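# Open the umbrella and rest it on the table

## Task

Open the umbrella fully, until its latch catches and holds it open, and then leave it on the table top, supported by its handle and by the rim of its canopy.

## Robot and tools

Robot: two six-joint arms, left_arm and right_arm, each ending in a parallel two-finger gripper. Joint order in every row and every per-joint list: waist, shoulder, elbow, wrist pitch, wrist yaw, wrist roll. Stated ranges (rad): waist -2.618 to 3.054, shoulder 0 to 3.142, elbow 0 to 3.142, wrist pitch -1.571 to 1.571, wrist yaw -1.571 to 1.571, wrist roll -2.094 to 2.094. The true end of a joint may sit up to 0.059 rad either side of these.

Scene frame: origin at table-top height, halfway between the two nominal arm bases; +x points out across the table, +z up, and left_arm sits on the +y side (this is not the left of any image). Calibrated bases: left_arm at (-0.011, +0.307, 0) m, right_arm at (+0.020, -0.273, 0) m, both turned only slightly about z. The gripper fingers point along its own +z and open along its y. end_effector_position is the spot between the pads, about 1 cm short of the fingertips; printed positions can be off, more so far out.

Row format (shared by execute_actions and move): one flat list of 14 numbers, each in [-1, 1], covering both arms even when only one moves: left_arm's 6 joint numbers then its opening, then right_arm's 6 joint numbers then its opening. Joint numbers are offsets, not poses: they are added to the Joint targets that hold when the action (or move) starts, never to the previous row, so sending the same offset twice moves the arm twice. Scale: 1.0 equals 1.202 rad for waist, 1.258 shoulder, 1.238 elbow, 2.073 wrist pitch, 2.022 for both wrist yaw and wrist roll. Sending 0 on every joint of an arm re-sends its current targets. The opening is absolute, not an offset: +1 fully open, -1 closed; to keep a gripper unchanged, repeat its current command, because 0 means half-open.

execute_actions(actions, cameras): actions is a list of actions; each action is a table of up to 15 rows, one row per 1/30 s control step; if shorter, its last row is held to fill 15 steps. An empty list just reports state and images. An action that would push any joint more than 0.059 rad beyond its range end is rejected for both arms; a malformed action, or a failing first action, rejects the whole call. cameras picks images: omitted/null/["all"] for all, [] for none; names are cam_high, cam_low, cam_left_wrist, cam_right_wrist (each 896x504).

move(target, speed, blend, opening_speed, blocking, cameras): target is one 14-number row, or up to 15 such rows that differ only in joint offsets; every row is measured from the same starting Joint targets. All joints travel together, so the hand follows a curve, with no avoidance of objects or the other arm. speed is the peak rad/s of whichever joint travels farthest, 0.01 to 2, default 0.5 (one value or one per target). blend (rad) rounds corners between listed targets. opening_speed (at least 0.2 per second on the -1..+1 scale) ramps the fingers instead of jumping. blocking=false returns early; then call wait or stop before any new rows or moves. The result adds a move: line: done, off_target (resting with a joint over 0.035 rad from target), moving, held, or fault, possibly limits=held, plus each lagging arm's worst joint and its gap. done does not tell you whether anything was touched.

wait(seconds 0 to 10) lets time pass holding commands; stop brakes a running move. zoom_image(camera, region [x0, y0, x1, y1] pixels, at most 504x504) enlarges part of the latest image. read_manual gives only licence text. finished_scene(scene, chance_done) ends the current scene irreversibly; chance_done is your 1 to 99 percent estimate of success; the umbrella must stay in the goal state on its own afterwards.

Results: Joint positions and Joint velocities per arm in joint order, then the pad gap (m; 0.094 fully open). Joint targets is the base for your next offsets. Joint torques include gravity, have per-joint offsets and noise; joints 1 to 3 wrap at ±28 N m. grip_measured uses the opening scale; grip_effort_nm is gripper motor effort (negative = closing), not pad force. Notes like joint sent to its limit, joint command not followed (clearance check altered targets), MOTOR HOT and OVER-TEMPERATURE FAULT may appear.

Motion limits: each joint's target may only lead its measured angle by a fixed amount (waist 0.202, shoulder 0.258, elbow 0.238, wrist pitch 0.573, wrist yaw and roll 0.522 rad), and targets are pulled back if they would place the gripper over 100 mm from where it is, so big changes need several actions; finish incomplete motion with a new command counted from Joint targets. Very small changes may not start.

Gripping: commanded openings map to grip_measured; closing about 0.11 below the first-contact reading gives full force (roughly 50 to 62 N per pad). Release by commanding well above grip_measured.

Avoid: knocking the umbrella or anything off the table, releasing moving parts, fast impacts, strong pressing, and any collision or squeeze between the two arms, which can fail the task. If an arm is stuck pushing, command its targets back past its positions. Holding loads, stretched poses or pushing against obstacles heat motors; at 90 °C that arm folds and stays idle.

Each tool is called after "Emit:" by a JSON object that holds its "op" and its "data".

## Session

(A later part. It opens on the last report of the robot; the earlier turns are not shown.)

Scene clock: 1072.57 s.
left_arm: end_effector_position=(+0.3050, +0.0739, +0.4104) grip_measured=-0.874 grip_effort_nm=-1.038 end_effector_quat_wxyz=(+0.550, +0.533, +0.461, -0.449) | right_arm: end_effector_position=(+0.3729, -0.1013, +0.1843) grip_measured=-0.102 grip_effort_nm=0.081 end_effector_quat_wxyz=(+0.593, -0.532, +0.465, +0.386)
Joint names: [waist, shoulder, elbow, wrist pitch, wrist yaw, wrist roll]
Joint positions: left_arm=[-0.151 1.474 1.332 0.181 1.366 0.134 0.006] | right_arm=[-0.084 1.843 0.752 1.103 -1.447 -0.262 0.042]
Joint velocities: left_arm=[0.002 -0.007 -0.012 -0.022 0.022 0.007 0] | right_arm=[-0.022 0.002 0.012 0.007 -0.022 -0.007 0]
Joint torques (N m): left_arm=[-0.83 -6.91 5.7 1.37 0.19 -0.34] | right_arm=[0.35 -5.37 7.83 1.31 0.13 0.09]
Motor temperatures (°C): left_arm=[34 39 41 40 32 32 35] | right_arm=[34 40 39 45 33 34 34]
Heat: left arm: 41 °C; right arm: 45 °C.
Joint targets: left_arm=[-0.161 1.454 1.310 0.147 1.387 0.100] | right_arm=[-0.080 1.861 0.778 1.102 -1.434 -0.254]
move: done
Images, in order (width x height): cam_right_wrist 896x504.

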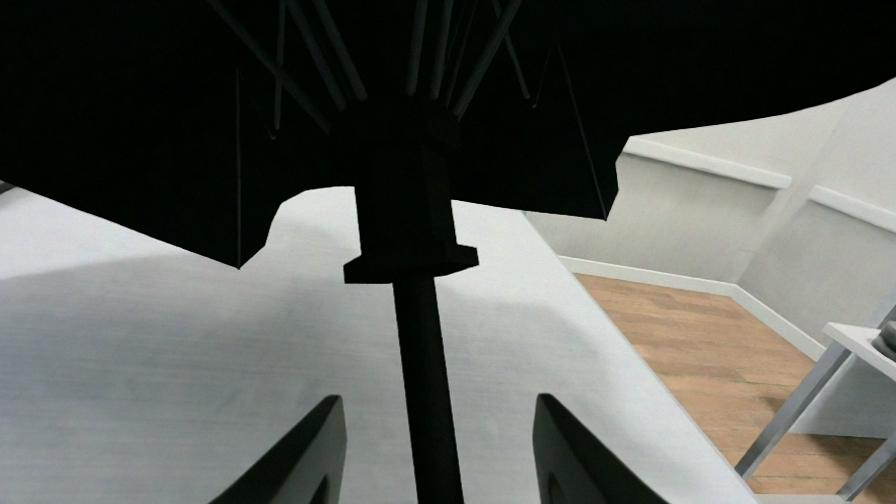

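Emit:
{"op": "move", "data": {"target": [0,0,0,0,0,0,-0.95,0,0,0,0,0,0,-0.6], "opening_speed": 1.0, "cameras": []}}

Emit:
{"op": "move", "data": {"target": [0,0,0,0,0,-0.0989,-0.95,-0.004,-0.1518,-0.197,0.0188,0.0015,0.01,-0.6], "speed": 0.12, "cameras": ["cam_right_wrist", "cam_high"]}}

Scene clock: 1078.47 s.
left_arm: end_effector_position=(+0.3050, +0.0739, +0.4104) grip_measured=-0.874 grip_effort_nm=-1.038 end_effector_quat_wxyz=(+0.550, +0.533, +0.461, -0.449) | right_arm: end_effector_position=(+0.3731, -0.1014, +0.1843) grip_measured=-0.598 grip_effort_nm=-0.139 end_effector_quat_wxyz=(+0.593, -0.531, +0.466, +0.386)
Joint names: [waist, shoulder, elbow, wrist pitch, wrist yaw, wrist roll]
Joint positions: left_arm=[-0.151 1.474 1.332 0.181 1.366 0.134 0.006] | right_arm=[-0.084 1.843 0.752 1.103 -1.446 -0.262 0.019]
Joint velocities: left_arm=[0.002 0.007 -0.017 -0.022 0.037 0.051 0] | right_arm=[-0.017 -0.012 -0.002 0.007 0.051 -0.007 0]
Joint torques (N m): left_arm=[-0.84 -6.89 5.71 1.37 0.19 -0.34] | right_arm=[0.38 -5.37 7.83 1.32 0.12 0.11]
Motor temperatures (°C): left_arm=[34 39 41 40 32 32 35] | right_arm=[34 39 39 45 33 34 34]
Heat: left arm: 41 °C; right arm: 45 °C.
Joint targets: left_arm=[-0.161 1.454 1.310 0.147 1.387 0.100] | right_arm=[-0.080 1.861 0.778 1.102 -1.434 -0.254]
move: done
No camera images: "cameras" was empty.

Scene clock: 1080.97 s.
left_arm: end_effector_position=(+0.2996, +0.0742, +0.4141) grip_measured=-0.871 grip_effort_nm=-1.038 end_effector_quat_wxyz=(+0.506, +0.495, +0.499, -0.500) | right_arm: end_effector_position=(+0.3326, -0.1028, +0.1833) grip_measured=-0.598 grip_effort_nm=-0.149 end_effector_quat_wxyz=(+0.595, -0.516, +0.484, +0.382)
Joint names: [waist, shoulder, elbow, wrist pitch, wrist yaw, wrist roll]
Joint positions: left_arm=[-0.151 1.466 1.332 0.195 1.384 -0.059 0.006] | right_arm=[-0.088 1.693 0.555 1.137 -1.408 -0.248 0.019]
Joint velocities: left_arm=[-0.012 0.002 -0.012 -0.037 0.007 -0.051 0.001] | right_arm=[0.002 0.002 -0.022 -0.051 0.051 -0.007 0]
Joint torques (N m): left_arm=[-0.84 -6.24 5.68 1.2 0 -0.41] | right_arm=[0.31 -7.27 3.59 1.38 -0.27 0.15]
Motor temperatures (°C): left_arm=[34 39 41 40 32 32 35] | right_arm=[34 39 39 44 33 34 34]
Heat: left arm: 41 °C; right arm: 44 °C.
Joint targets: left_arm=[-0.161 1.454 1.310 0.147 1.387 -0.100] | right_arm=[-0.085 1.670 0.535 1.141 -1.431 -0.234]
move: off_target (left_arm); left_arm: the wrist pitch is farthest, 0.048 rad from its target
Images, in order (width x height): cam_high 896x504, cam_right_wrist 896x504.

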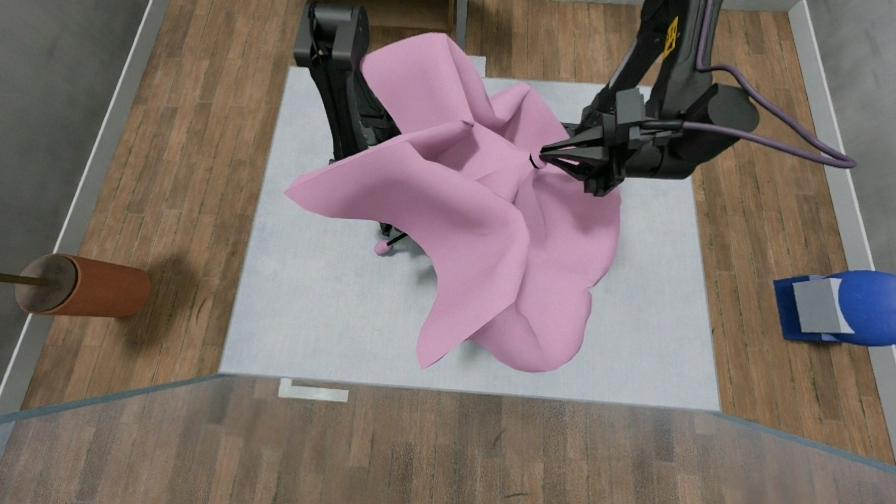

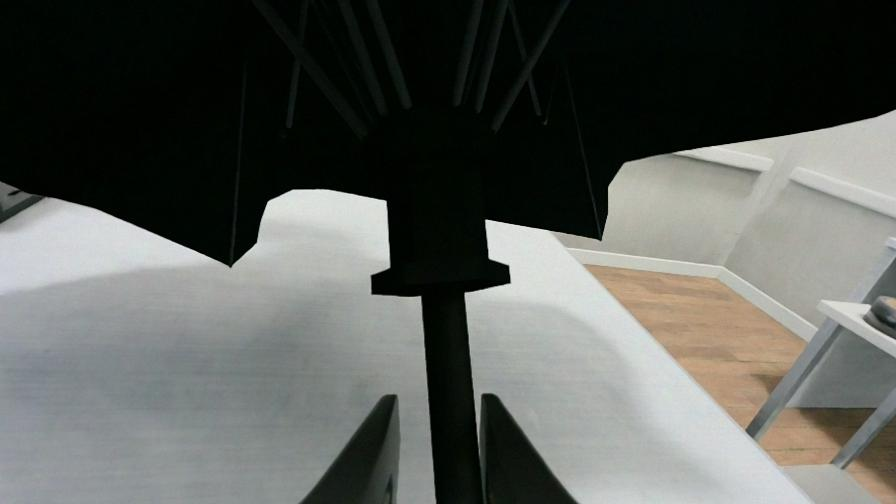

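Emit:
{"op": "move", "data": {"target": [0,0,0,0,0,0,-0.95,-0.01,-0.0302,-0.0388,0.0053,-0.0514,0.0514,-0.6], "speed": 0.1, "cameras": ["cam_right_wrist", "cam_high"]}}

Scene clock: 1111.50 s.
left_arm: end_effector_position=(+0.2997, +0.0742, +0.4121) grip_measured=-0.871 grip_effort_nm=-1.038 end_effector_quat_wxyz=(+0.494, +0.485, +0.511, -0.510) | right_arm: end_effector_position=(+0.3025, -0.1023, +0.1815) grip_measured=-0.598 grip_effort_nm=-0.149 end_effector_quat_wxyz=(+0.551, -0.512, +0.488, +0.443)
Joint names: [waist, shoulder, elbow, wrist pitch, wrist yaw, wrist roll]
Joint positions: left_arm=[-0.151 1.466 1.332 0.176 1.384 -0.082 0.006] | right_arm=[-0.096 1.656 0.504 1.143 -1.515 -0.141 0.019]
Joint velocities: left_arm=[0.012 0.002 0.007 0.051 -0.022 0.081 0.001] | right_arm=[0.002 -0.012 -0.017 -0.022 0.022 -0.066 -0.001]
Joint torques (N m): left_arm=[-0.84 -6.26 5.68 1.42 0.01 -0.17] | right_arm=[-0.12 -6.86 3.7 1.38 -0.24 0.12]
Motor temperatures (°C): left_arm=[34 39 41 39 32 32 35] | right_arm=[34 39 38 43 33 34 34]
Heat: left arm: 41 °C; right arm: 43 °C.
Joint targets: left_arm=[-0.161 1.454 1.310 0.147 1.387 -0.101] | right_arm=[-0.097 1.632 0.486 1.151 -1.535 -0.130]
move: done
Images, in order (width x height): cam_high 896x504, cam_right_wrist 896x504.

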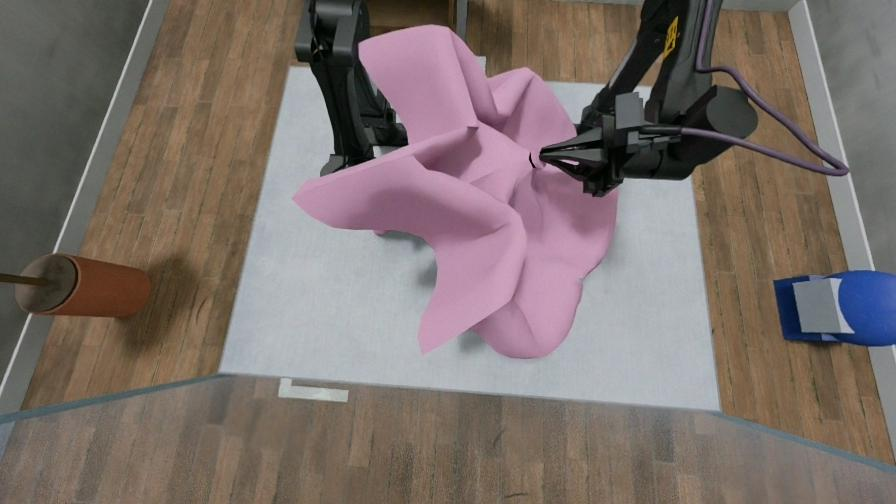

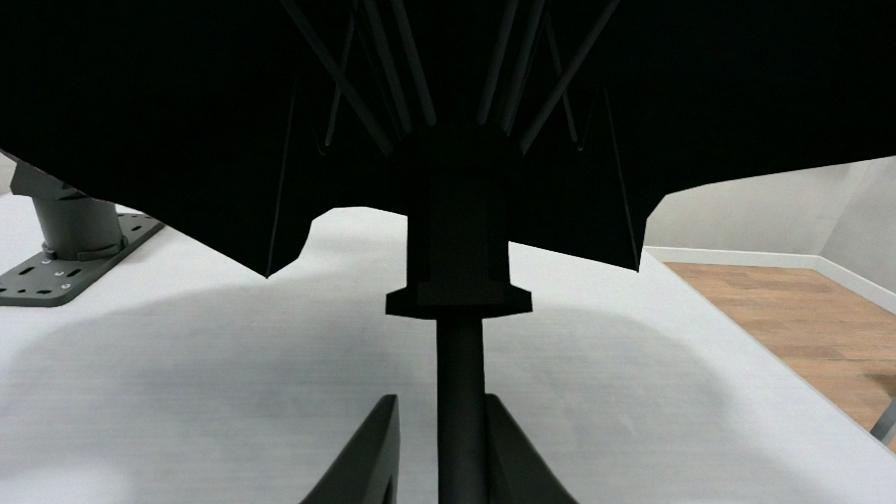

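Emit:
{"op": "move", "data": {"target": [0,0,0,0,0,0,-0.95,-0.03,-0.0485,0.0468,-0.041,-0.0089,0.0059,-0.6], "speed": 0.1, "cameras": ["cam_right_wrist"]}}

Scene clock: 1127.27 s.
left_arm: end_effector_position=(+0.3004, +0.0742, +0.4118) grip_measured=-0.871 grip_effort_nm=-1.043 end_effector_quat_wxyz=(+0.494, +0.483, +0.513, -0.510) | right_arm: end_effector_position=(+0.3018, -0.1109, +0.1969) grip_measured=-0.598 grip_effort_nm=-0.149 end_effector_quat_wxyz=(+0.555, -0.513, +0.487, +0.438)
Joint names: [waist, shoulder, elbow, wrist pitch, wrist yaw, wrist roll]
Joint positions: left_arm=[-0.151 1.466 1.332 0.173 1.38 -0.085 0.006] | right_arm=[-0.128 1.593 0.519 1.089 -1.54 -0.129 0.019]
Joint velocities: left_arm=[-0.002 0.002 0.012 0.007 -0.022 -0.051 0] | right_arm=[0.017 -0.002 -0.012 0.051 -0.022 -0.007 -0.001]
Joint torques (N m): left_arm=[-0.83 -6.3 5.7 1.44 0.05 -0.14] | right_arm=[-0.53 -6.46 7.72 1.08 -0.15 0.13]
Motor temperatures (°C): left_arm=[34 39 41 40 32 32 35] | right_arm=[34 38 38 43 33 34 34]
Heat: left arm: 41 °C; right arm: 43 °C.
Joint targets: left_arm=[-0.161 1.454 1.310 0.147 1.387 -0.100] | right_arm=[-0.133 1.571 0.544 1.066 -1.553 -0.118]
move: done
Images, in order (width x height): cam_right_wrist 896x504.

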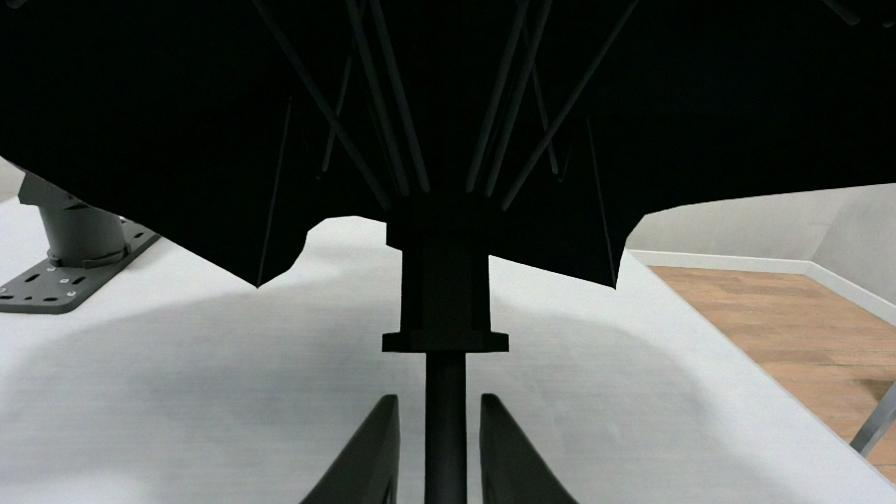

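Emit:
{"op": "move", "data": {"target": [0,0,0,0,0,0,-0.95,0,0,0,0,0,0,-0.72], "opening_speed": 0.6, "cameras": []}}

Emit:
{"op": "move", "data": {"target": [-0.0159,0.0277,-0.0265,-0.041,-0.0021,0,-0.95,0.079,-0.0644,0.0687,-0.0256,0.0188,0.0183,-0.72], "speed": 0.1, "cameras": ["cam_right_wrist"]}}

Scene clock: 1134.07 s.
left_arm: end_effector_position=(+0.3004, +0.0742, +0.4118) grip_measured=-0.871 grip_effort_nm=-1.038 end_effector_quat_wxyz=(+0.494, +0.483, +0.513, -0.510) | right_arm: end_effector_position=(+0.3018, -0.1109, +0.1969) grip_measured=-0.718 grip_effort_nm=-0.149 end_effector_quat_wxyz=(+0.555, -0.513, +0.487, +0.438)
Joint names: [waist, shoulder, elbow, wrist pitch, wrist yaw, wrist roll]
Joint positions: left_arm=[-0.151 1.466 1.332 0.173 1.38 -0.085 0.006] | right_arm=[-0.128 1.593 0.519 1.088 -1.541 -0.129 0.013]
Joint velocities: left_arm=[-0.012 0.002 0.002 0.007 -0.051 -0.066 0.001] | right_arm=[-0.002 0.002 0.017 -0.037 -0.051 -0.007 -0.001]
Joint torques (N m): left_arm=[-0.83 -6.27 5.67 1.44 0.05 -0.14] | right_arm=[-0.53 -6.46 7.76 1.08 -0.15 0.11]
Motor temperatures (°C): left_arm=[34 39 41 40 32 32 35] | right_arm=[34 38 38 43 33 34 34]
Heat: left arm: 41 °C; right arm: 43 °C.
Joint targets: left_arm=[-0.161 1.454 1.310 0.147 1.388 -0.100] | right_arm=[-0.133 1.571 0.544 1.066 -1.553 -0.118]
move: done
No camera images: "cameras" was empty.

Scene clock: 1135.67 s.
left_arm: end_effector_position=(+0.3059, +0.0741, +0.4001) grip_measured=-0.873 grip_effort_nm=-1.028 end_effector_quat_wxyz=(+0.484, +0.465, +0.535, -0.514) | right_arm: end_effector_position=(+0.2977, -0.0900, +0.2258) grip_measured=-0.718 grip_effort_nm=-0.129 end_effector_quat_wxyz=(+0.543, -0.525, +0.472, +0.454)
Joint names: [waist, shoulder, elbow, wrist pitch, wrist yaw, wrist roll]
Joint positions: left_arm=[-0.151 1.467 1.309 0.142 1.354 -0.085 0.006] | right_arm=[-0.052 1.519 0.589 0.984 -1.521 -0.089 0.013]
Joint velocities: left_arm=[0.007 -0.002 0.002 -0.037 -0.037 -0.051 0] | right_arm=[0.007 0.007 0.017 0.037 -0.066 -0.051 -0.002]
Joint torques (N m): left_arm=[-2.45 -3.86 4.98 0.93 0.29 -0.13] | right_arm=[1.36 -6.99 9.69 1.54 0.08 0.08]
Motor temperatures (°C): left_arm=[34 39 41 40 32 32 35] | right_arm=[34 38 38 43 33 34 34]
Heat: left arm: 41 °C; right arm: 43 °C.
Joint targets: left_arm=[-0.180 1.489 1.277 0.062 1.383 -0.100] | right_arm=[-0.038 1.490 0.630 1.013 -1.515 -0.081]
move: off_target (left_arm, right_arm); left_arm: the wrist pitch is farthest, 0.080 rad from its target; right_arm: the elbow is farthest, 0.040 rad from its target
Images, in order (width x height): cam_right_wrist 896x504.

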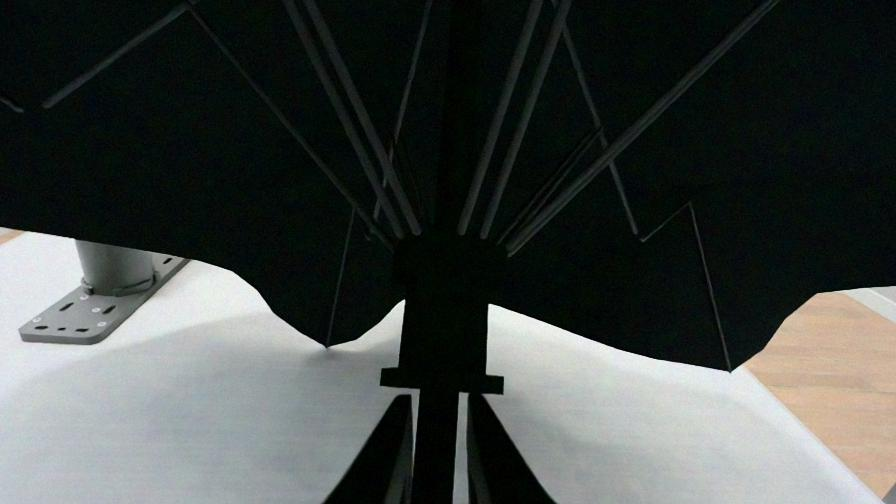

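Emit:
{"op": "move", "data": {"target": [-0.0042,0.0077,-0.0073,-0.0114,-0.0005,0,-0.95,0.0757,-0.0362,0.0763,-0.0608,0.0166,0.0074,-0.72], "speed": 0.1, "cameras": ["cam_right_wrist"]}}

Scene clock: 1149.77 s.
left_arm: end_effector_position=(+0.3063, +0.0743, +0.4062) grip_measured=-0.873 grip_effort_nm=-1.038 end_effector_quat_wxyz=(+0.499, +0.472, +0.523, -0.505) | right_arm: end_effector_position=(+0.2996, -0.0724, +0.2460) grip_measured=-0.718 grip_effort_nm=-0.134 end_effector_quat_wxyz=(+0.528, -0.524, +0.473, +0.472)
Joint names: [waist, shoulder, elbow, wrist pitch, wrist yaw, wrist roll]
Joint positions: left_arm=[-0.151 1.465 1.309 0.191 1.348 -0.091 0.006] | right_arm=[0.01 1.488 0.666 0.856 -1.489 -0.073 0.013]
Joint velocities: left_arm=[0.007 -0.007 -0.007 -0.051 -0.022 0.022 0] | right_arm=[-0.012 0.007 -0.007 0.007 0.051 0.007 0.001]
Joint torques (N m): left_arm=[-2.92 -3.02 4.26 0.18 0.31 -0.04] | right_arm=[4.22 -8.2 11.58 1.6 0.1 0.08]
Motor temperatures (°C): left_arm=[34 38 40 39 32 32 35] | right_arm=[34 38 39 43 33 34 34]
Heat: left arm: 40 °C; right arm: 43 °C.
Joint targets: left_arm=[-0.185 1.499 1.268 0.038 1.382 -0.100] | right_arm=[0.053 1.445 0.724 0.887 -1.481 -0.066]
move: off_target (left_arm, right_arm); left_arm: the wrist pitch is farthest, 0.153 rad from its target; right_arm: the elbow is farthest, 0.058 rad from its target
Images, in order (width x height): cam_right_wrist 896x504.

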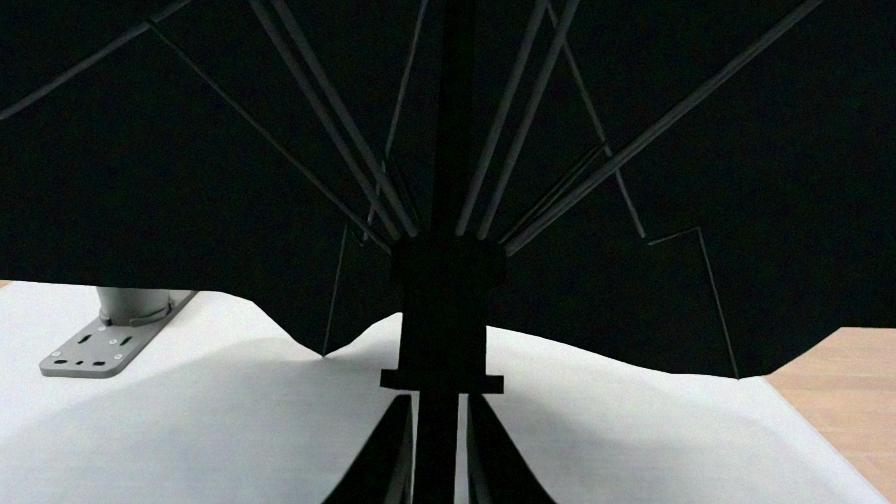

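Emit:
{"op": "move", "data": {"target": [-0.0037,0.0064,-0.0061,-0.0145,-0.0005,0,-0.95,0.0437,-0.0171,0.0727,-0.0309,0.0101,0.0297,-0.72], "speed": 0.1, "cameras": ["cam_right_wrist"]}}

Scene clock: 1160.43 s.
left_arm: end_effector_position=(+0.2979, +0.0749, +0.4131) grip_measured=-0.873 grip_effort_nm=-1.038 end_effector_quat_wxyz=(+0.499, +0.482, +0.512, -0.507) | right_arm: end_effector_position=(+0.2916, -0.0592, +0.2625) grip_measured=-0.719 grip_effort_nm=-0.110 end_effector_quat_wxyz=(+0.492, -0.525, +0.473, +0.508)
Joint names: [waist, shoulder, elbow, wrist pitch, wrist yaw, wrist roll]
Joint positions: left_arm=[-0.151 1.451 1.316 0.192 1.371 -0.093 0.006] | right_arm=[0.057 1.472 0.733 0.764 -1.516 -0.012 0.013]
Joint velocities: left_arm=[-0.002 -0.012 -0.012 0.037 0.007 -0.022 -0.001] | right_arm=[-0.007 -0.012 0.007 -0.037 -0.022 -0.007 0]
Joint torques (N m): left_arm=[-3.32 -1.25 3.15 -0.17 0.05 -0.04] | right_arm=[4.89 -8.69 13.91 1.87 0.61 0.06]
Motor temperatures (°C): left_arm=[34 37 40 38 32 32 35] | right_arm=[34 39 39 44 33 34 34]
Heat: left arm: 40 °C; right arm: 44 °C.
Joint targets: left_arm=[-0.189 1.507 1.261 0.008 1.381 -0.100] | right_arm=[0.105 1.423 0.814 0.823 -1.461 -0.006]
move: off_target (left_arm, right_arm); left_arm: the wrist pitch is farthest, 0.184 rad from its target; right_arm: the elbow is farthest, 0.081 rad from its target
Images, in order (width x height): cam_right_wrist 896x504.

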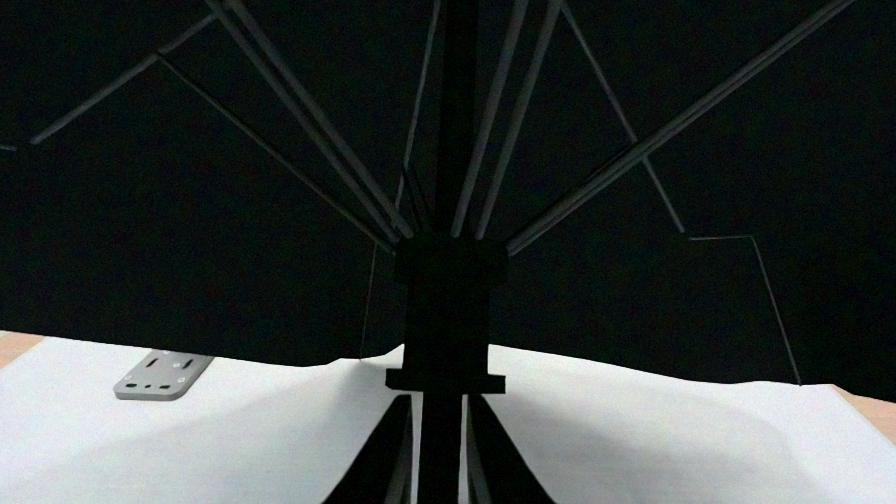

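Emit:
{"op": "execute_actions", "data": {"actions": [], "cameras": []}}

Scene clock: 1172.57 s.
left_arm: end_effector_position=(+0.2978, +0.0749, +0.4131) grip_measured=-0.873 grip_effort_nm=-1.043 end_effector_quat_wxyz=(+0.499, +0.482, +0.512, -0.507) | right_arm: end_effector_position=(+0.2915, -0.0591, +0.2625) grip_measured=-0.719 grip_effort_nm=-0.110 end_effector_quat_wxyz=(+0.492, -0.525, +0.473, +0.509)
Joint names: [waist, shoulder, elbow, wrist pitch, wrist yaw, wrist roll]
Joint positions: left_arm=[-0.151 1.451 1.316 0.192 1.372 -0.093 0.006] | right_arm=[0.057 1.472 0.733 0.763 -1.516 -0.011 0.013]
Joint velocities: left_arm=[0.002 -0.007 -0.007 -0.037 -0.051 0.037 0] | right_arm=[0.002 -0.007 -0.012 0.051 -0.022 -0.081 0]
Joint torques (N m): left_arm=[-3.29 -1.25 3.14 -0.17 0.06 -0.04] | right_arm=[4.83 -8.72 13.94 1.86 0.62 0.07]
Motor temperatures (°C): left_arm=[34 37 40 38 32 31 35] | right_arm=[34 40 42 45 33 34 34]
Heat: left arm: 40 °C; right arm: 45 °C.
Joint targets: left_arm=[-0.189 1.507 1.261 0.008 1.381 -0.100] | right_arm=[0.106 1.423 0.814 0.823 -1.461 -0.006]
Tool commands: left_gripper/opening=-0.95 right_gripper/opening=-0.72
No camera images: "cameras" was empty.

Emit:
{"op": "move", "data": {"target": [-0.0074,0.0128,-0.0123,-0.0188,-0.001,0,-0.95,0.0466,-0.0091,0.0634,-0.0198,0.0227,0.0252,-0.72], "speed": 0.1, "cameras": ["cam_right_wrist"]}}

Scene clock: 1177.70 s.
left_arm: end_effector_position=(+0.2917, +0.0774, +0.4148) grip_measured=-0.873 grip_effort_nm=-1.043 end_effector_quat_wxyz=(+0.491, +0.490, +0.505, -0.513) | right_arm: end_effector_position=(+0.2839, -0.0456, +0.2754) grip_measured=-0.719 grip_effort_nm=-0.095 end_effector_quat_wxyz=(+0.459, -0.526, +0.472, +0.538)
Joint names: [waist, shoulder, elbow, wrist pitch, wrist yaw, wrist roll]
Joint positions: left_arm=[-0.143 1.447 1.32 0.185 1.409 -0.095 0.006] | right_arm=[0.105 1.468 0.79 0.694 -1.532 0.04 0.013]
Joint velocities: left_arm=[-0.002 -0.002 -0.002 0.037 0.051 -0.007 -0.001] | right_arm=[-0.012 -0.002 -0.017 -0.007 0.007 -0.037 0.001]
Joint torques (N m): left_arm=[-4.72 0.32 1.66 -0.54 -0.33 -0.03] | right_arm=[5.59 -9.4 16.03 2.1 1.3 0.06]
Motor temperatures (°C): left_arm=[34 37 40 37 32 31 35] | right_arm=[34 40 43 45 33 34 34]
Heat: left arm: 40 °C; right arm: 45 °C.
Joint targets: left_arm=[-0.198 1.523 1.246 -0.031 1.379 -0.100] | right_arm=[0.162 1.412 0.892 0.782 -1.415 0.045]
move: off_target (left_arm, right_arm); left_arm: the wrist pitch is farthest, 0.216 rad from its target; right_arm: the wrist yaw is farthest, 0.117 rad from its target
Images, in order (width x height): cam_right_wrist 896x504.

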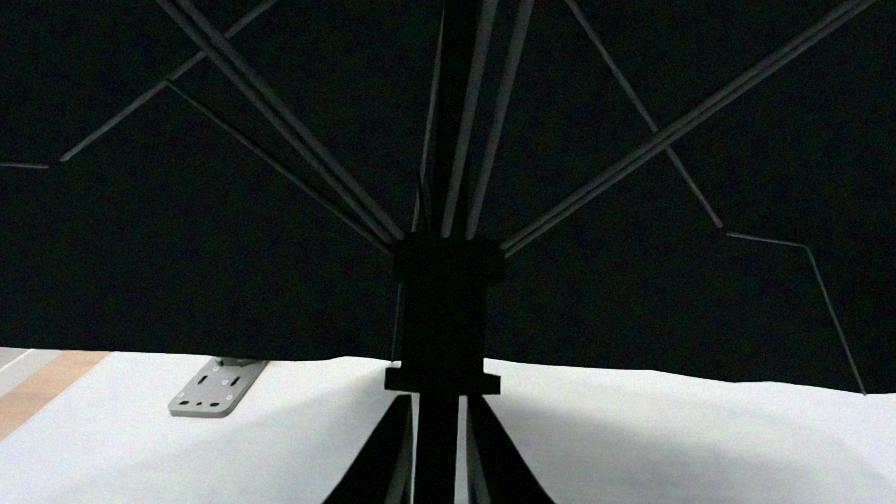

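Emit:
{"op": "move", "data": {"target": [-0.0074,0.0128,-0.0123,-0.0188,-0.0148,0,-0.95,0.0416,-0.0099,0.0687,-0.0121,0.0272,0.0321,-0.72], "speed": 0.1, "cameras": ["cam_right_wrist"]}}

Scene clock: 1187.63 s.
left_arm: end_effector_position=(+0.2851, +0.0798, +0.4158) grip_measured=-0.873 grip_effort_nm=-1.033 end_effector_quat_wxyz=(+0.481, +0.497, +0.500, -0.521) | right_arm: end_effector_position=(+0.2766, -0.0323, +0.2908) grip_measured=-0.719 grip_effort_nm=-0.066 end_effector_quat_wxyz=(-0.427, +0.524, -0.474, -0.564)
Joint names: [waist, shoulder, elbow, wrist pitch, wrist yaw, wrist roll]
Joint positions: left_arm=[-0.137 1.442 1.324 0.171 1.446 -0.095 0.006] | right_arm=[0.153 1.464 0.851 0.634 -1.539 0.108 0.013]
Joint velocities: left_arm=[-0.002 -0.002 0.002 -0.095 -0.007 0.051 -0.001] | right_arm=[0.007 -0.012 -0.012 0.051 -0.022 -0.037 -0.001]
Joint torques (N m): left_arm=[-6.06 2.02 0.17 -0.84 -0.98 -0.02] | right_arm=[5.78 -10.13 18.35 2.43 2.01 0.03]
Motor temperatures (°C): left_arm=[35 37 39 37 32 31 35] | right_arm=[35 40 45 46 34 34 34]
Heat: left arm: 39 °C; right arm: 46 °C.
Joint targets: left_arm=[-0.207 1.539 1.230 -0.070 1.349 -0.100] | right_arm=[0.212 1.399 0.978 0.757 -1.360 0.110]
move: off_target (left_arm, right_arm); left_arm: the wrist pitch is farthest, 0.241 rad from its target; right_arm: the wrist yaw is farthest, 0.179 rad from its target
Images, in order (width x height): cam_right_wrist 896x504.

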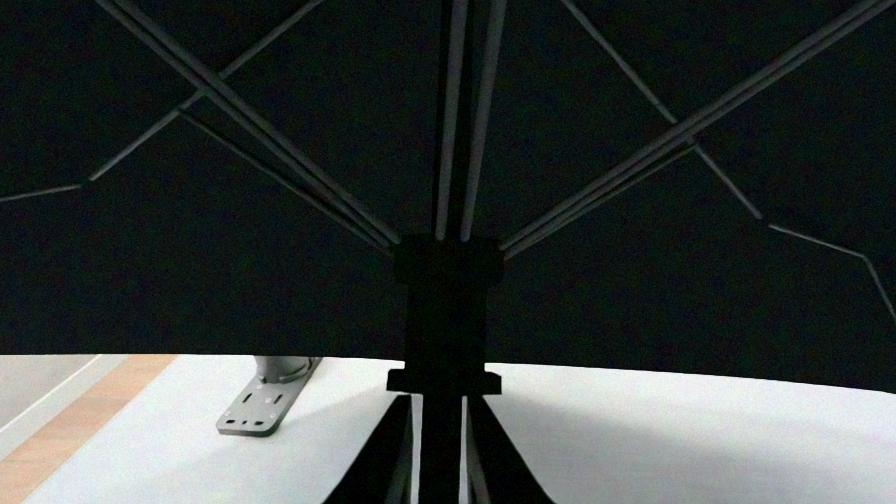

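Emit:
{"op": "move", "data": {"target": [-0.0074,0.0128,-0.0123,-0.0188,-0.0148,0,-0.95,0.0399,-0.0008,0.0711,-0.0116,0.0148,0.0148,-0.72], "speed": 0.1, "cameras": ["cam_right_wrist"]}}

Scene clock: 1200.13 s.
left_arm: end_effector_position=(+0.2900, +0.0653, +0.3994) grip_measured=-0.873 grip_effort_nm=-1.033 end_effector_quat_wxyz=(+0.449, +0.476, +0.525, -0.544) | right_arm: end_effector_position=(+0.2740, -0.0090, +0.3512) grip_measured=-0.715 grip_effort_nm=-0.286 end_effector_quat_wxyz=(-0.476, +0.551, -0.428, -0.535)
Joint names: [waist, shoulder, elbow, wrist pitch, wrist yaw, wrist roll]
Joint positions: left_arm=[-0.179 1.472 1.317 0.12 1.413 -0.109 0.006] | right_arm=[0.231 1.432 0.998 0.655 -1.454 0.152 0.013]
Joint velocities: left_arm=[0.017 0.007 -0.007 -0.051 -0.037 0.007 0] | right_arm=[-0.017 0.007 -0.012 0.037 0.007 0.066 -0.001]
Joint torques (N m): left_arm=[-3.19 0.55 -0.46 -0.66 -0.9 0.15] | right_arm=[2.82 -7.58 13.18 1.98 1.5 -0.1]
Motor temperatures (°C): left_arm=[35 37 39 38 33 31 35] | right_arm=[35 40 44 49 36 34 34]
Heat: left arm: 39 °C; right arm: 49 °C.
Joint targets: left_arm=[-0.216 1.555 1.215 -0.109 1.319 -0.100] | right_arm=[0.259 1.398 1.066 0.733 -1.330 0.140]
move: off_target (left_arm, right_arm); left_arm: the wrist pitch is farthest, 0.229 rad from its target; right_arm: the wrist yaw is farthest, 0.124 rad from its target
Images, in order (width x height): cam_right_wrist 896x504.

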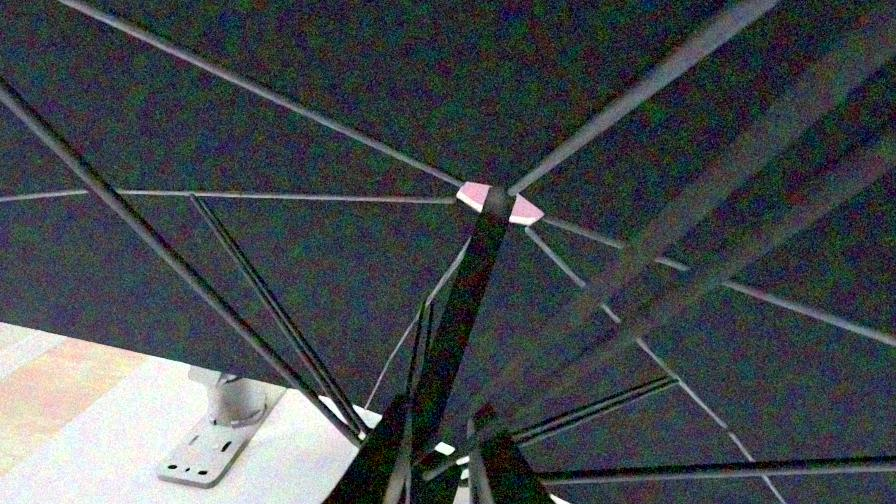

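Emit:
{"op": "execute_actions", "data": {"actions": [], "cameras": ["cam_high", "cam_low"]}}

Emit:
{"op": "zoom_image", "data": {"camera": "cam_low", "region": [250, 150, 650, 375]}}

Scene clock: 1204.20 s.
left_arm: end_effector_position=(+0.2900, +0.0653, +0.3994) grip_measured=-0.873 grip_effort_nm=-1.033 end_effector_quat_wxyz=(+0.449, +0.476, +0.525, -0.544) | right_arm: end_effector_position=(+0.2741, -0.0090, +0.3512) grip_measured=-0.715 grip_effort_nm=-0.286 end_effector_quat_wxyz=(-0.476, +0.551, -0.428, -0.535)
Joint names: [waist, shoulder, elbow, wrist pitch, wrist yaw, wrist roll]
Joint positions: left_arm=[-0.179 1.472 1.317 0.12 1.413 -0.11 0.006] | right_arm=[0.231 1.432 0.998 0.655 -1.453 0.152 0.013]
Joint velocities: left_arm=[0.007 -0.012 0.007 -0.007 -0.037 -0.022 0] | right_arm=[-0.002 -0.012 -0.002 -0.007 -0.037 -0.007 0]
Joint torques (N m): left_arm=[-3.19 0.55 -0.46 -0.66 -0.9 0.15] | right_arm=[2.82 -7.6 13.19 1.98 1.5 -0.11]
Motor temperatures (°C): left_arm=[35 37 39 38 33 31 35] | right_arm=[35 40 44 49 36 34 34]
Heat: left arm: 39 °C; right arm: 49 °C.
Joint targets: left_arm=[-0.216 1.555 1.215 -0.109 1.319 -0.101] | right_arm=[0.259 1.398 1.065 0.733 -1.330 0.140]
Tool commands: left_gripper/opening=-0.95 right_gripper/opening=-0.72
Images, in order (width x height): cam_high 896x504, cam_low 896x504.

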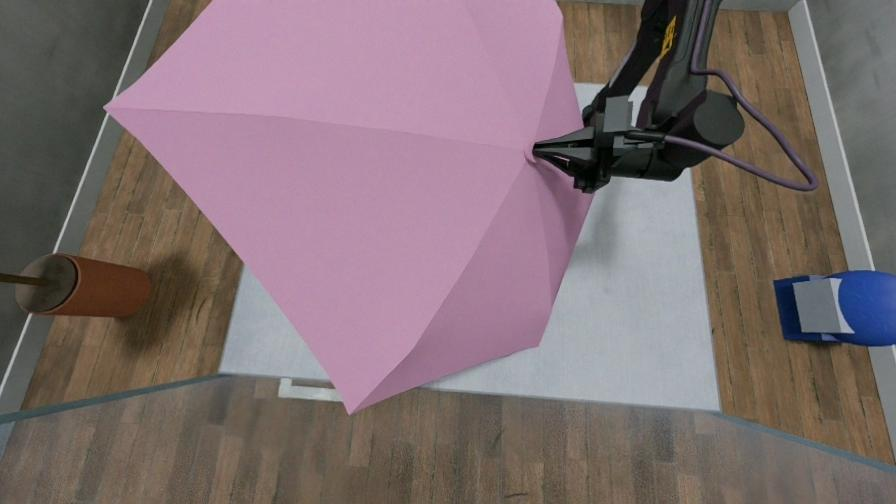

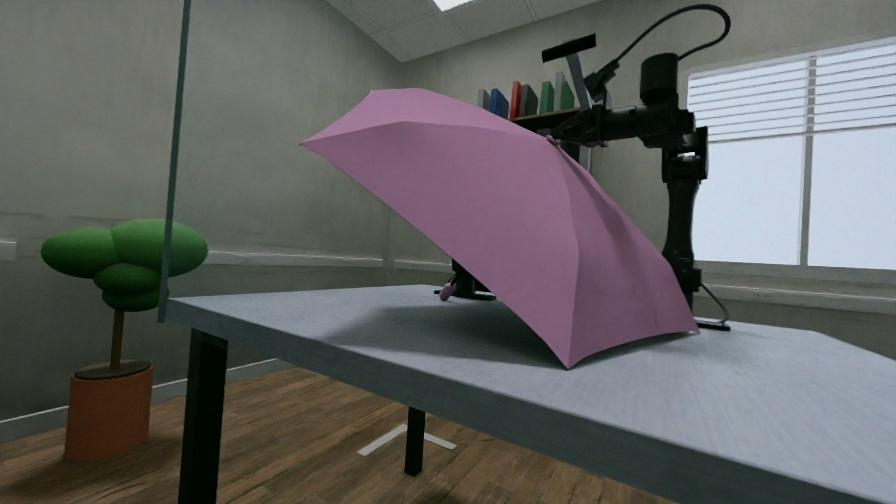

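Scaled by 1.260 from the camera's 896x504 image, which has a finer 1280x720 frame.

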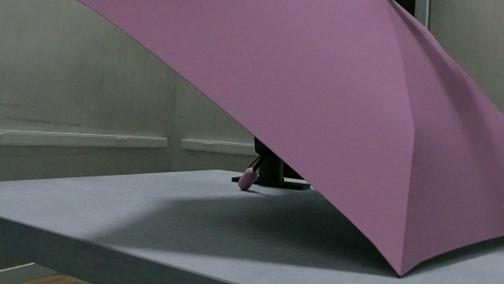

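Emit:
{"op": "execute_actions", "data": {"actions": [], "cameras": ["cam_right_wrist"]}}

Emit:
{"op": "zoom_image", "data": {"camera": "cam_right_wrist", "region": [300, 340, 592, 504]}}

Scene clock: 1206.67 s.
left_arm: end_effector_position=(+0.2900, +0.0653, +0.3994) grip_measured=-0.873 grip_effort_nm=-1.038 end_effector_quat_wxyz=(+0.449, +0.476, +0.525, -0.544) | right_arm: end_effector_position=(+0.2741, -0.0090, +0.3512) grip_measured=-0.715 grip_effort_nm=-0.281 end_effector_quat_wxyz=(-0.476, +0.551, -0.428, -0.535)
Joint names: [waist, shoulder, elbow, wrist pitch, wrist yaw, wrist roll]
Joint positions: left_arm=[-0.179 1.472 1.317 0.12 1.413 -0.11 0.006] | right_arm=[0.231 1.432 0.998 0.655 -1.453 0.152 0.013]
Joint velocities: left_arm=[0.002 -0.007 -0.007 -0.037 -0.022 -0.066 -0.001] | right_arm=[0.002 0.002 -0.012 0.007 -0.051 0.007 0.001]
Joint torques (N m): left_arm=[-3.19 0.55 -0.46 -0.66 -0.9 0.15] | right_arm=[2.81 -7.61 13.22 1.97 1.5 -0.11]
Motor temperatures (°C): left_arm=[35 36 39 38 33 31 35] | right_arm=[35 40 45 48 36 34 34]
Heat: left arm: 39 °C; right arm: 48 °C.
Joint targets: left_arm=[-0.216 1.555 1.215 -0.109 1.319 -0.100] | right_arm=[0.259 1.398 1.066 0.733 -1.330 0.140]
Tool commands: left_gripper/opening=-0.95 right_gripper/opening=-0.72
Images, in order (width x height): cam_right_wrist 896x504.

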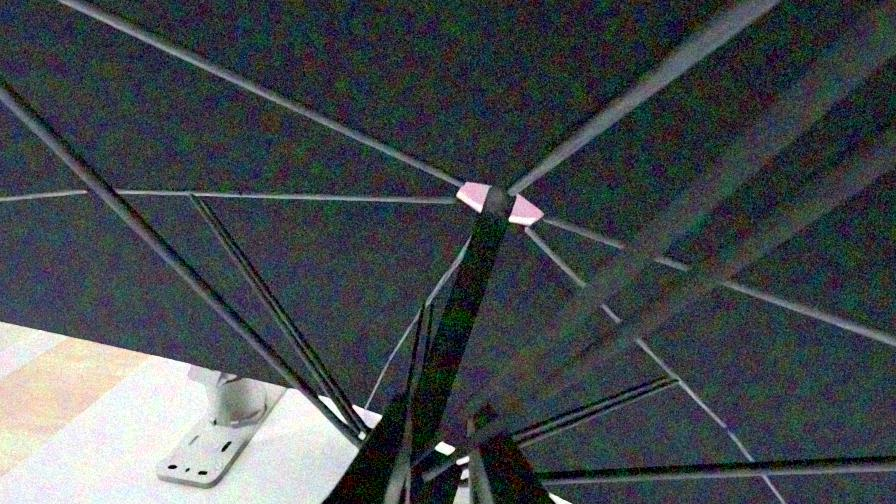

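Scaled by 1.726 from the camera's 896x504 image, which has a finer 1280x720 frame.

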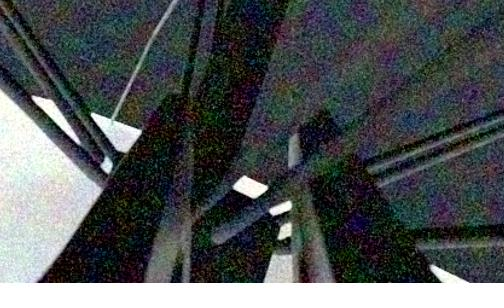

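Emit:
{"op": "move", "data": {"target": [0.015,-0.0326,0.0412,0.0555,0.0232,0,-0.95,-0.0116,0.0135,-0.0275,-0.0188,-0.0307,0,-0.72], "speed": 0.1, "cameras": ["cam_right_wrist"]}}

Scene clock: 1220.33 s.
left_arm: end_effector_position=(+0.2882, +0.0657, +0.4026) grip_measured=-0.873 grip_effort_nm=-1.038 end_effector_quat_wxyz=(+0.454, +0.481, +0.520, -0.541) | right_arm: end_effector_position=(+0.2740, -0.0090, +0.3508) grip_measured=-0.715 grip_effort_nm=-0.286 end_effector_quat_wxyz=(-0.475, +0.551, -0.429, -0.536)
Joint names: [waist, shoulder, elbow, wrist pitch, wrist yaw, wrist roll]
Joint positions: left_arm=[-0.179 1.467 1.317 0.135 1.414 -0.112 0.006] | right_arm=[0.231 1.432 0.998 0.651 -1.455 0.152 0.013]
Joint velocities: left_arm=[-0.002 -0.002 0.017 -0.022 0.022 0.066 0] | right_arm=[0.007 0.007 -0.007 -0.066 0.007 -0.066 -0.001]
Joint torques (N m): left_arm=[-1.65 -1.99 3.47 0.4 -0.46 0.17] | right_arm=[1.42 -6.23 10.1 1.64 0.83 -0.09]
Motor temperatures (°C): left_arm=[35 36 39 37 33 31 35] | right_arm=[34 40 45 48 36 34 34]
Heat: left arm: 39 °C; right arm: 48 °C.
Joint targets: left_arm=[-0.198 1.514 1.266 0.006 1.366 -0.100] | right_arm=[0.246 1.415 1.031 0.694 -1.392 0.140]
move: off_target (left_arm, right_arm); left_arm: the wrist pitch is farthest, 0.129 rad from its target; right_arm: the wrist yaw is farthest, 0.063 rad from its target
Images, in order (width x height): cam_right_wrist 896x504.

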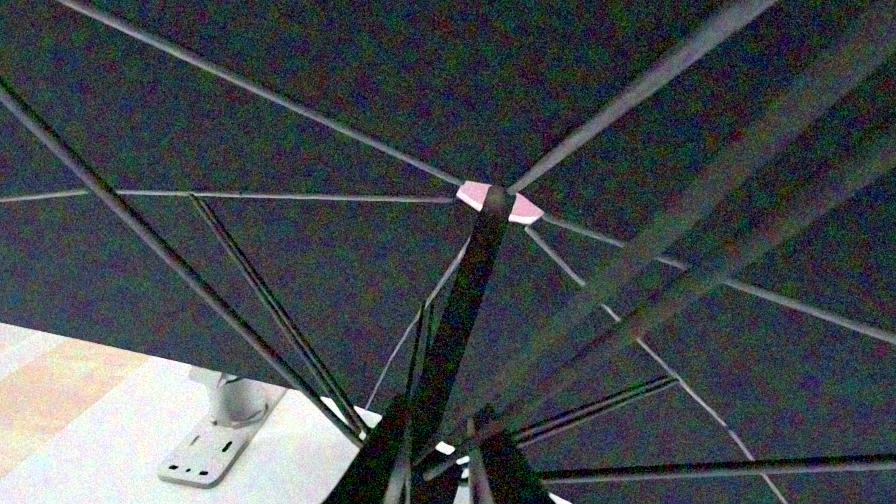

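Emit:
{"op": "move", "data": {"target": [0.01,-0.0238,0.0242,0.0482,0.0198,0,-0.95,-0.0141,0.0215,-0.0363,-0.0241,-0.0297,0.0059,-0.72], "speed": 0.1, "cameras": ["cam_right_wrist"]}}

Scene clock: 1222.83 s.
left_arm: end_effector_position=(+0.2877, +0.0658, +0.4045) grip_measured=-0.873 grip_effort_nm=-1.033 end_effector_quat_wxyz=(+0.459, +0.485, +0.514, -0.538) | right_arm: end_effector_position=(+0.2738, -0.0100, +0.3501) grip_measured=-0.715 grip_effort_nm=-0.281 end_effector_quat_wxyz=(-0.472, +0.551, -0.430, -0.537)
Joint names: [waist, shoulder, elbow, wrist pitch, wrist yaw, wrist roll]
Joint positions: left_arm=[-0.178 1.467 1.317 0.154 1.418 -0.112 0.006] | right_arm=[0.228 1.432 0.998 0.646 -1.461 0.152 0.013]
Joint velocities: left_arm=[-0.007 -0.002 0.007 0.037 -0.022 0.022 -0.001] | right_arm=[0.002 0.012 0.002 -0.022 0.051 0.007 0]
Joint torques (N m): left_arm=[-0.61 -4.11 5.75 1.21 -0.12 0.17] | right_arm=[0.06 -4.16 6.15 1.22 0.22 0.02]
Motor temperatures (°C): left_arm=[35 36 39 37 33 31 35] | right_arm=[34 40 44 48 36 34 34]
Heat: left arm: 39 °C; right arm: 48 °C.
Joint targets: left_arm=[-0.186 1.484 1.296 0.107 1.406 -0.100] | right_arm=[0.229 1.442 0.987 0.644 -1.453 0.152]
move: off_target (left_arm); left_arm: the wrist pitch is farthest, 0.048 rad from its target
Images, in order (width x height): cam_right_wrist 896x504.

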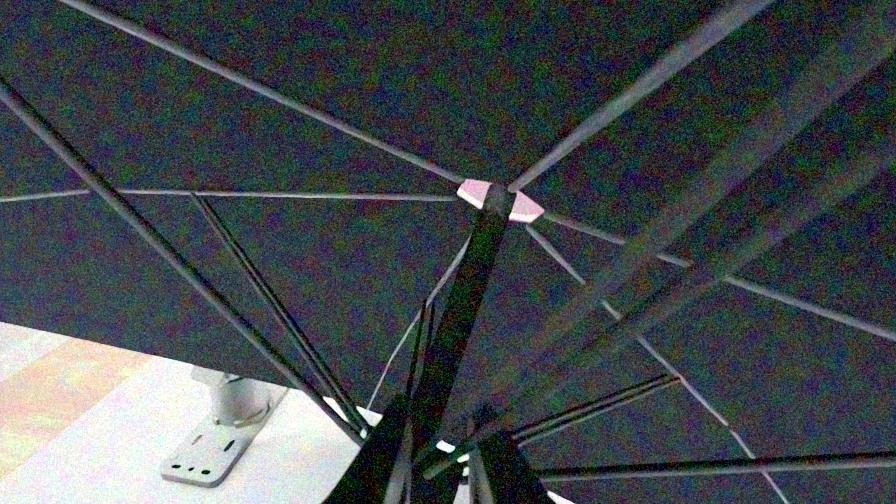

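Emit:
{"op": "move", "data": {"target": [0,0,0,0,0,0,-0.95,-0.0782,-0.0840,-0.0553,-0.0106,0,0,-0.72], "speed": 0.15, "cameras": ["cam_right_wrist"]}}

Scene clock: 1250.43 s.
left_arm: end_effector_position=(+0.2881, +0.0658, +0.4049) grip_measured=-0.873 grip_effort_nm=-1.033 end_effector_quat_wxyz=(+0.461, +0.486, +0.513, -0.537) | right_arm: end_effector_position=(+0.2769, -0.0374, +0.3516) grip_measured=-0.718 grip_effort_nm=-0.144 end_effector_quat_wxyz=(+0.497, -0.535, +0.450, +0.514)
Joint names: [waist, shoulder, elbow, wrist pitch, wrist yaw, wrist roll]
Joint positions: left_arm=[-0.178 1.467 1.317 0.158 1.415 -0.112 0.006] | right_arm=[0.139 1.358 0.939 0.643 -1.465 0.153 0.013]
Joint velocities: left_arm=[-0.007 0.002 0.012 0.066 0.007 -0.051 0] | right_arm=[-0.012 -0.022 -0.007 -0.081 -0.066 -0.081 -0.001]
Joint torques (N m): left_arm=[-0.62 -4.1 5.74 1.16 -0.1 0.18] | right_arm=[-0.49 -5.91 5.35 1.07 0.27 0.01]
Motor temperatures (°C): left_arm=[34 37 40 37 32 31 35] | right_arm=[34 38 40 44 34 34 34]
Heat: left arm: 40 °C; right arm: 44 °C.
Joint targets: left_arm=[-0.186 1.484 1.296 0.106 1.406 -0.100] | right_arm=[0.135 1.337 0.918 0.622 -1.452 0.152]
move: off_target (left_arm); left_arm: the wrist pitch is farthest, 0.051 rad from its target
Images, in order (width x height): cam_right_wrist 896x504.

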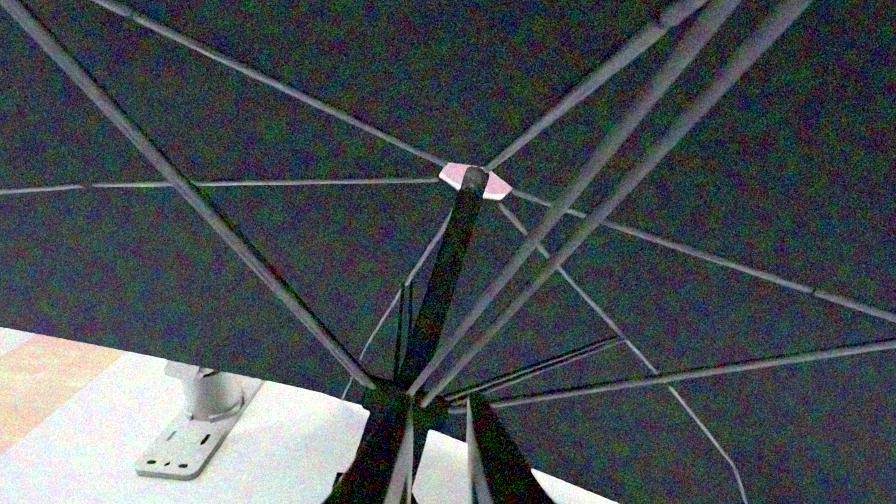

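Emit:
{"op": "move", "data": {"target": [[0,0,0,0,0,0,-0.95,-0.0852,-0.0556,-0.0409,-0.0089,0,0,-0.72],[0,0,0,0,0,0,-0.95,-0.2051,-0.1192,-0.0834,-0.022,0,0,-0.72]], "speed": 0.25, "blend": 0.05, "cameras": ["cam_right_wrist"]}}

Scene clock: 1255.23 s.
left_arm: end_effector_position=(+0.2881, +0.0658, +0.4049) grip_measured=-0.873 grip_effort_nm=-1.033 end_effector_quat_wxyz=(+0.461, +0.486, +0.513, -0.537) | right_arm: end_effector_position=(+0.2902, -0.1059, +0.3525) grip_measured=-0.718 grip_effort_nm=-0.144 end_effector_quat_wxyz=(+0.558, -0.476, +0.512, +0.448)
Joint names: [waist, shoulder, elbow, wrist pitch, wrist yaw, wrist roll]
Joint positions: left_arm=[-0.178 1.467 1.317 0.158 1.415 -0.112 0.006] | right_arm=[-0.108 1.205 0.835 0.597 -1.465 0.153 0.013]
Joint velocities: left_arm=[-0.007 -0.007 0.012 -0.037 -0.007 -0.022 -0.001] | right_arm=[-0.002 0.007 -0.002 -0.066 -0.022 -0.081 0]
Joint torques (N m): left_arm=[-0.61 -4.11 5.74 1.17 -0.09 0.18] | right_arm=[-0.4 -4.62 5.49 1.05 0.27 0]
Motor temperatures (°C): left_arm=[34 37 40 37 32 31 35] | right_arm=[34 38 40 43 34 34 34]
Heat: left arm: 40 °C; right arm: 43 °C.
Joint targets: left_arm=[-0.186 1.484 1.296 0.106 1.406 -0.100] | right_arm=[-0.112 1.187 0.815 0.576 -1.452 0.152]
move: off_target (left_arm); left_arm: the wrist pitch is farthest, 0.052 rad from its target
Images, in order (width x height): cam_right_wrist 896x504.

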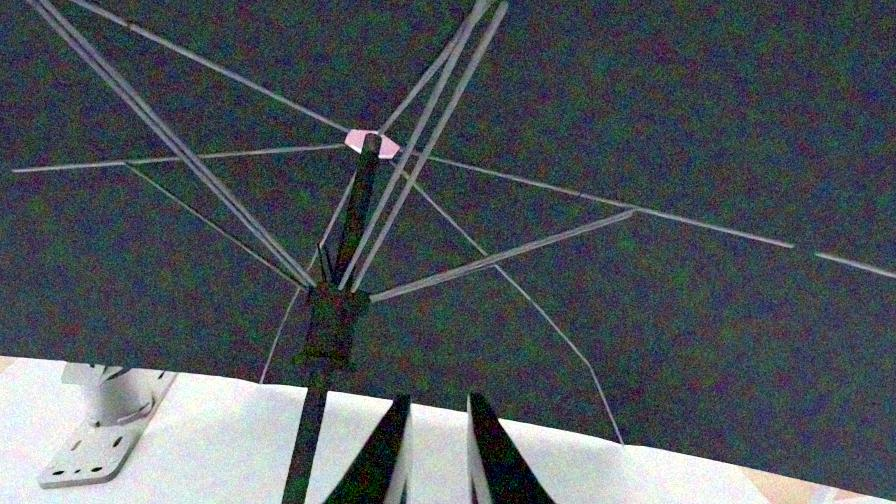

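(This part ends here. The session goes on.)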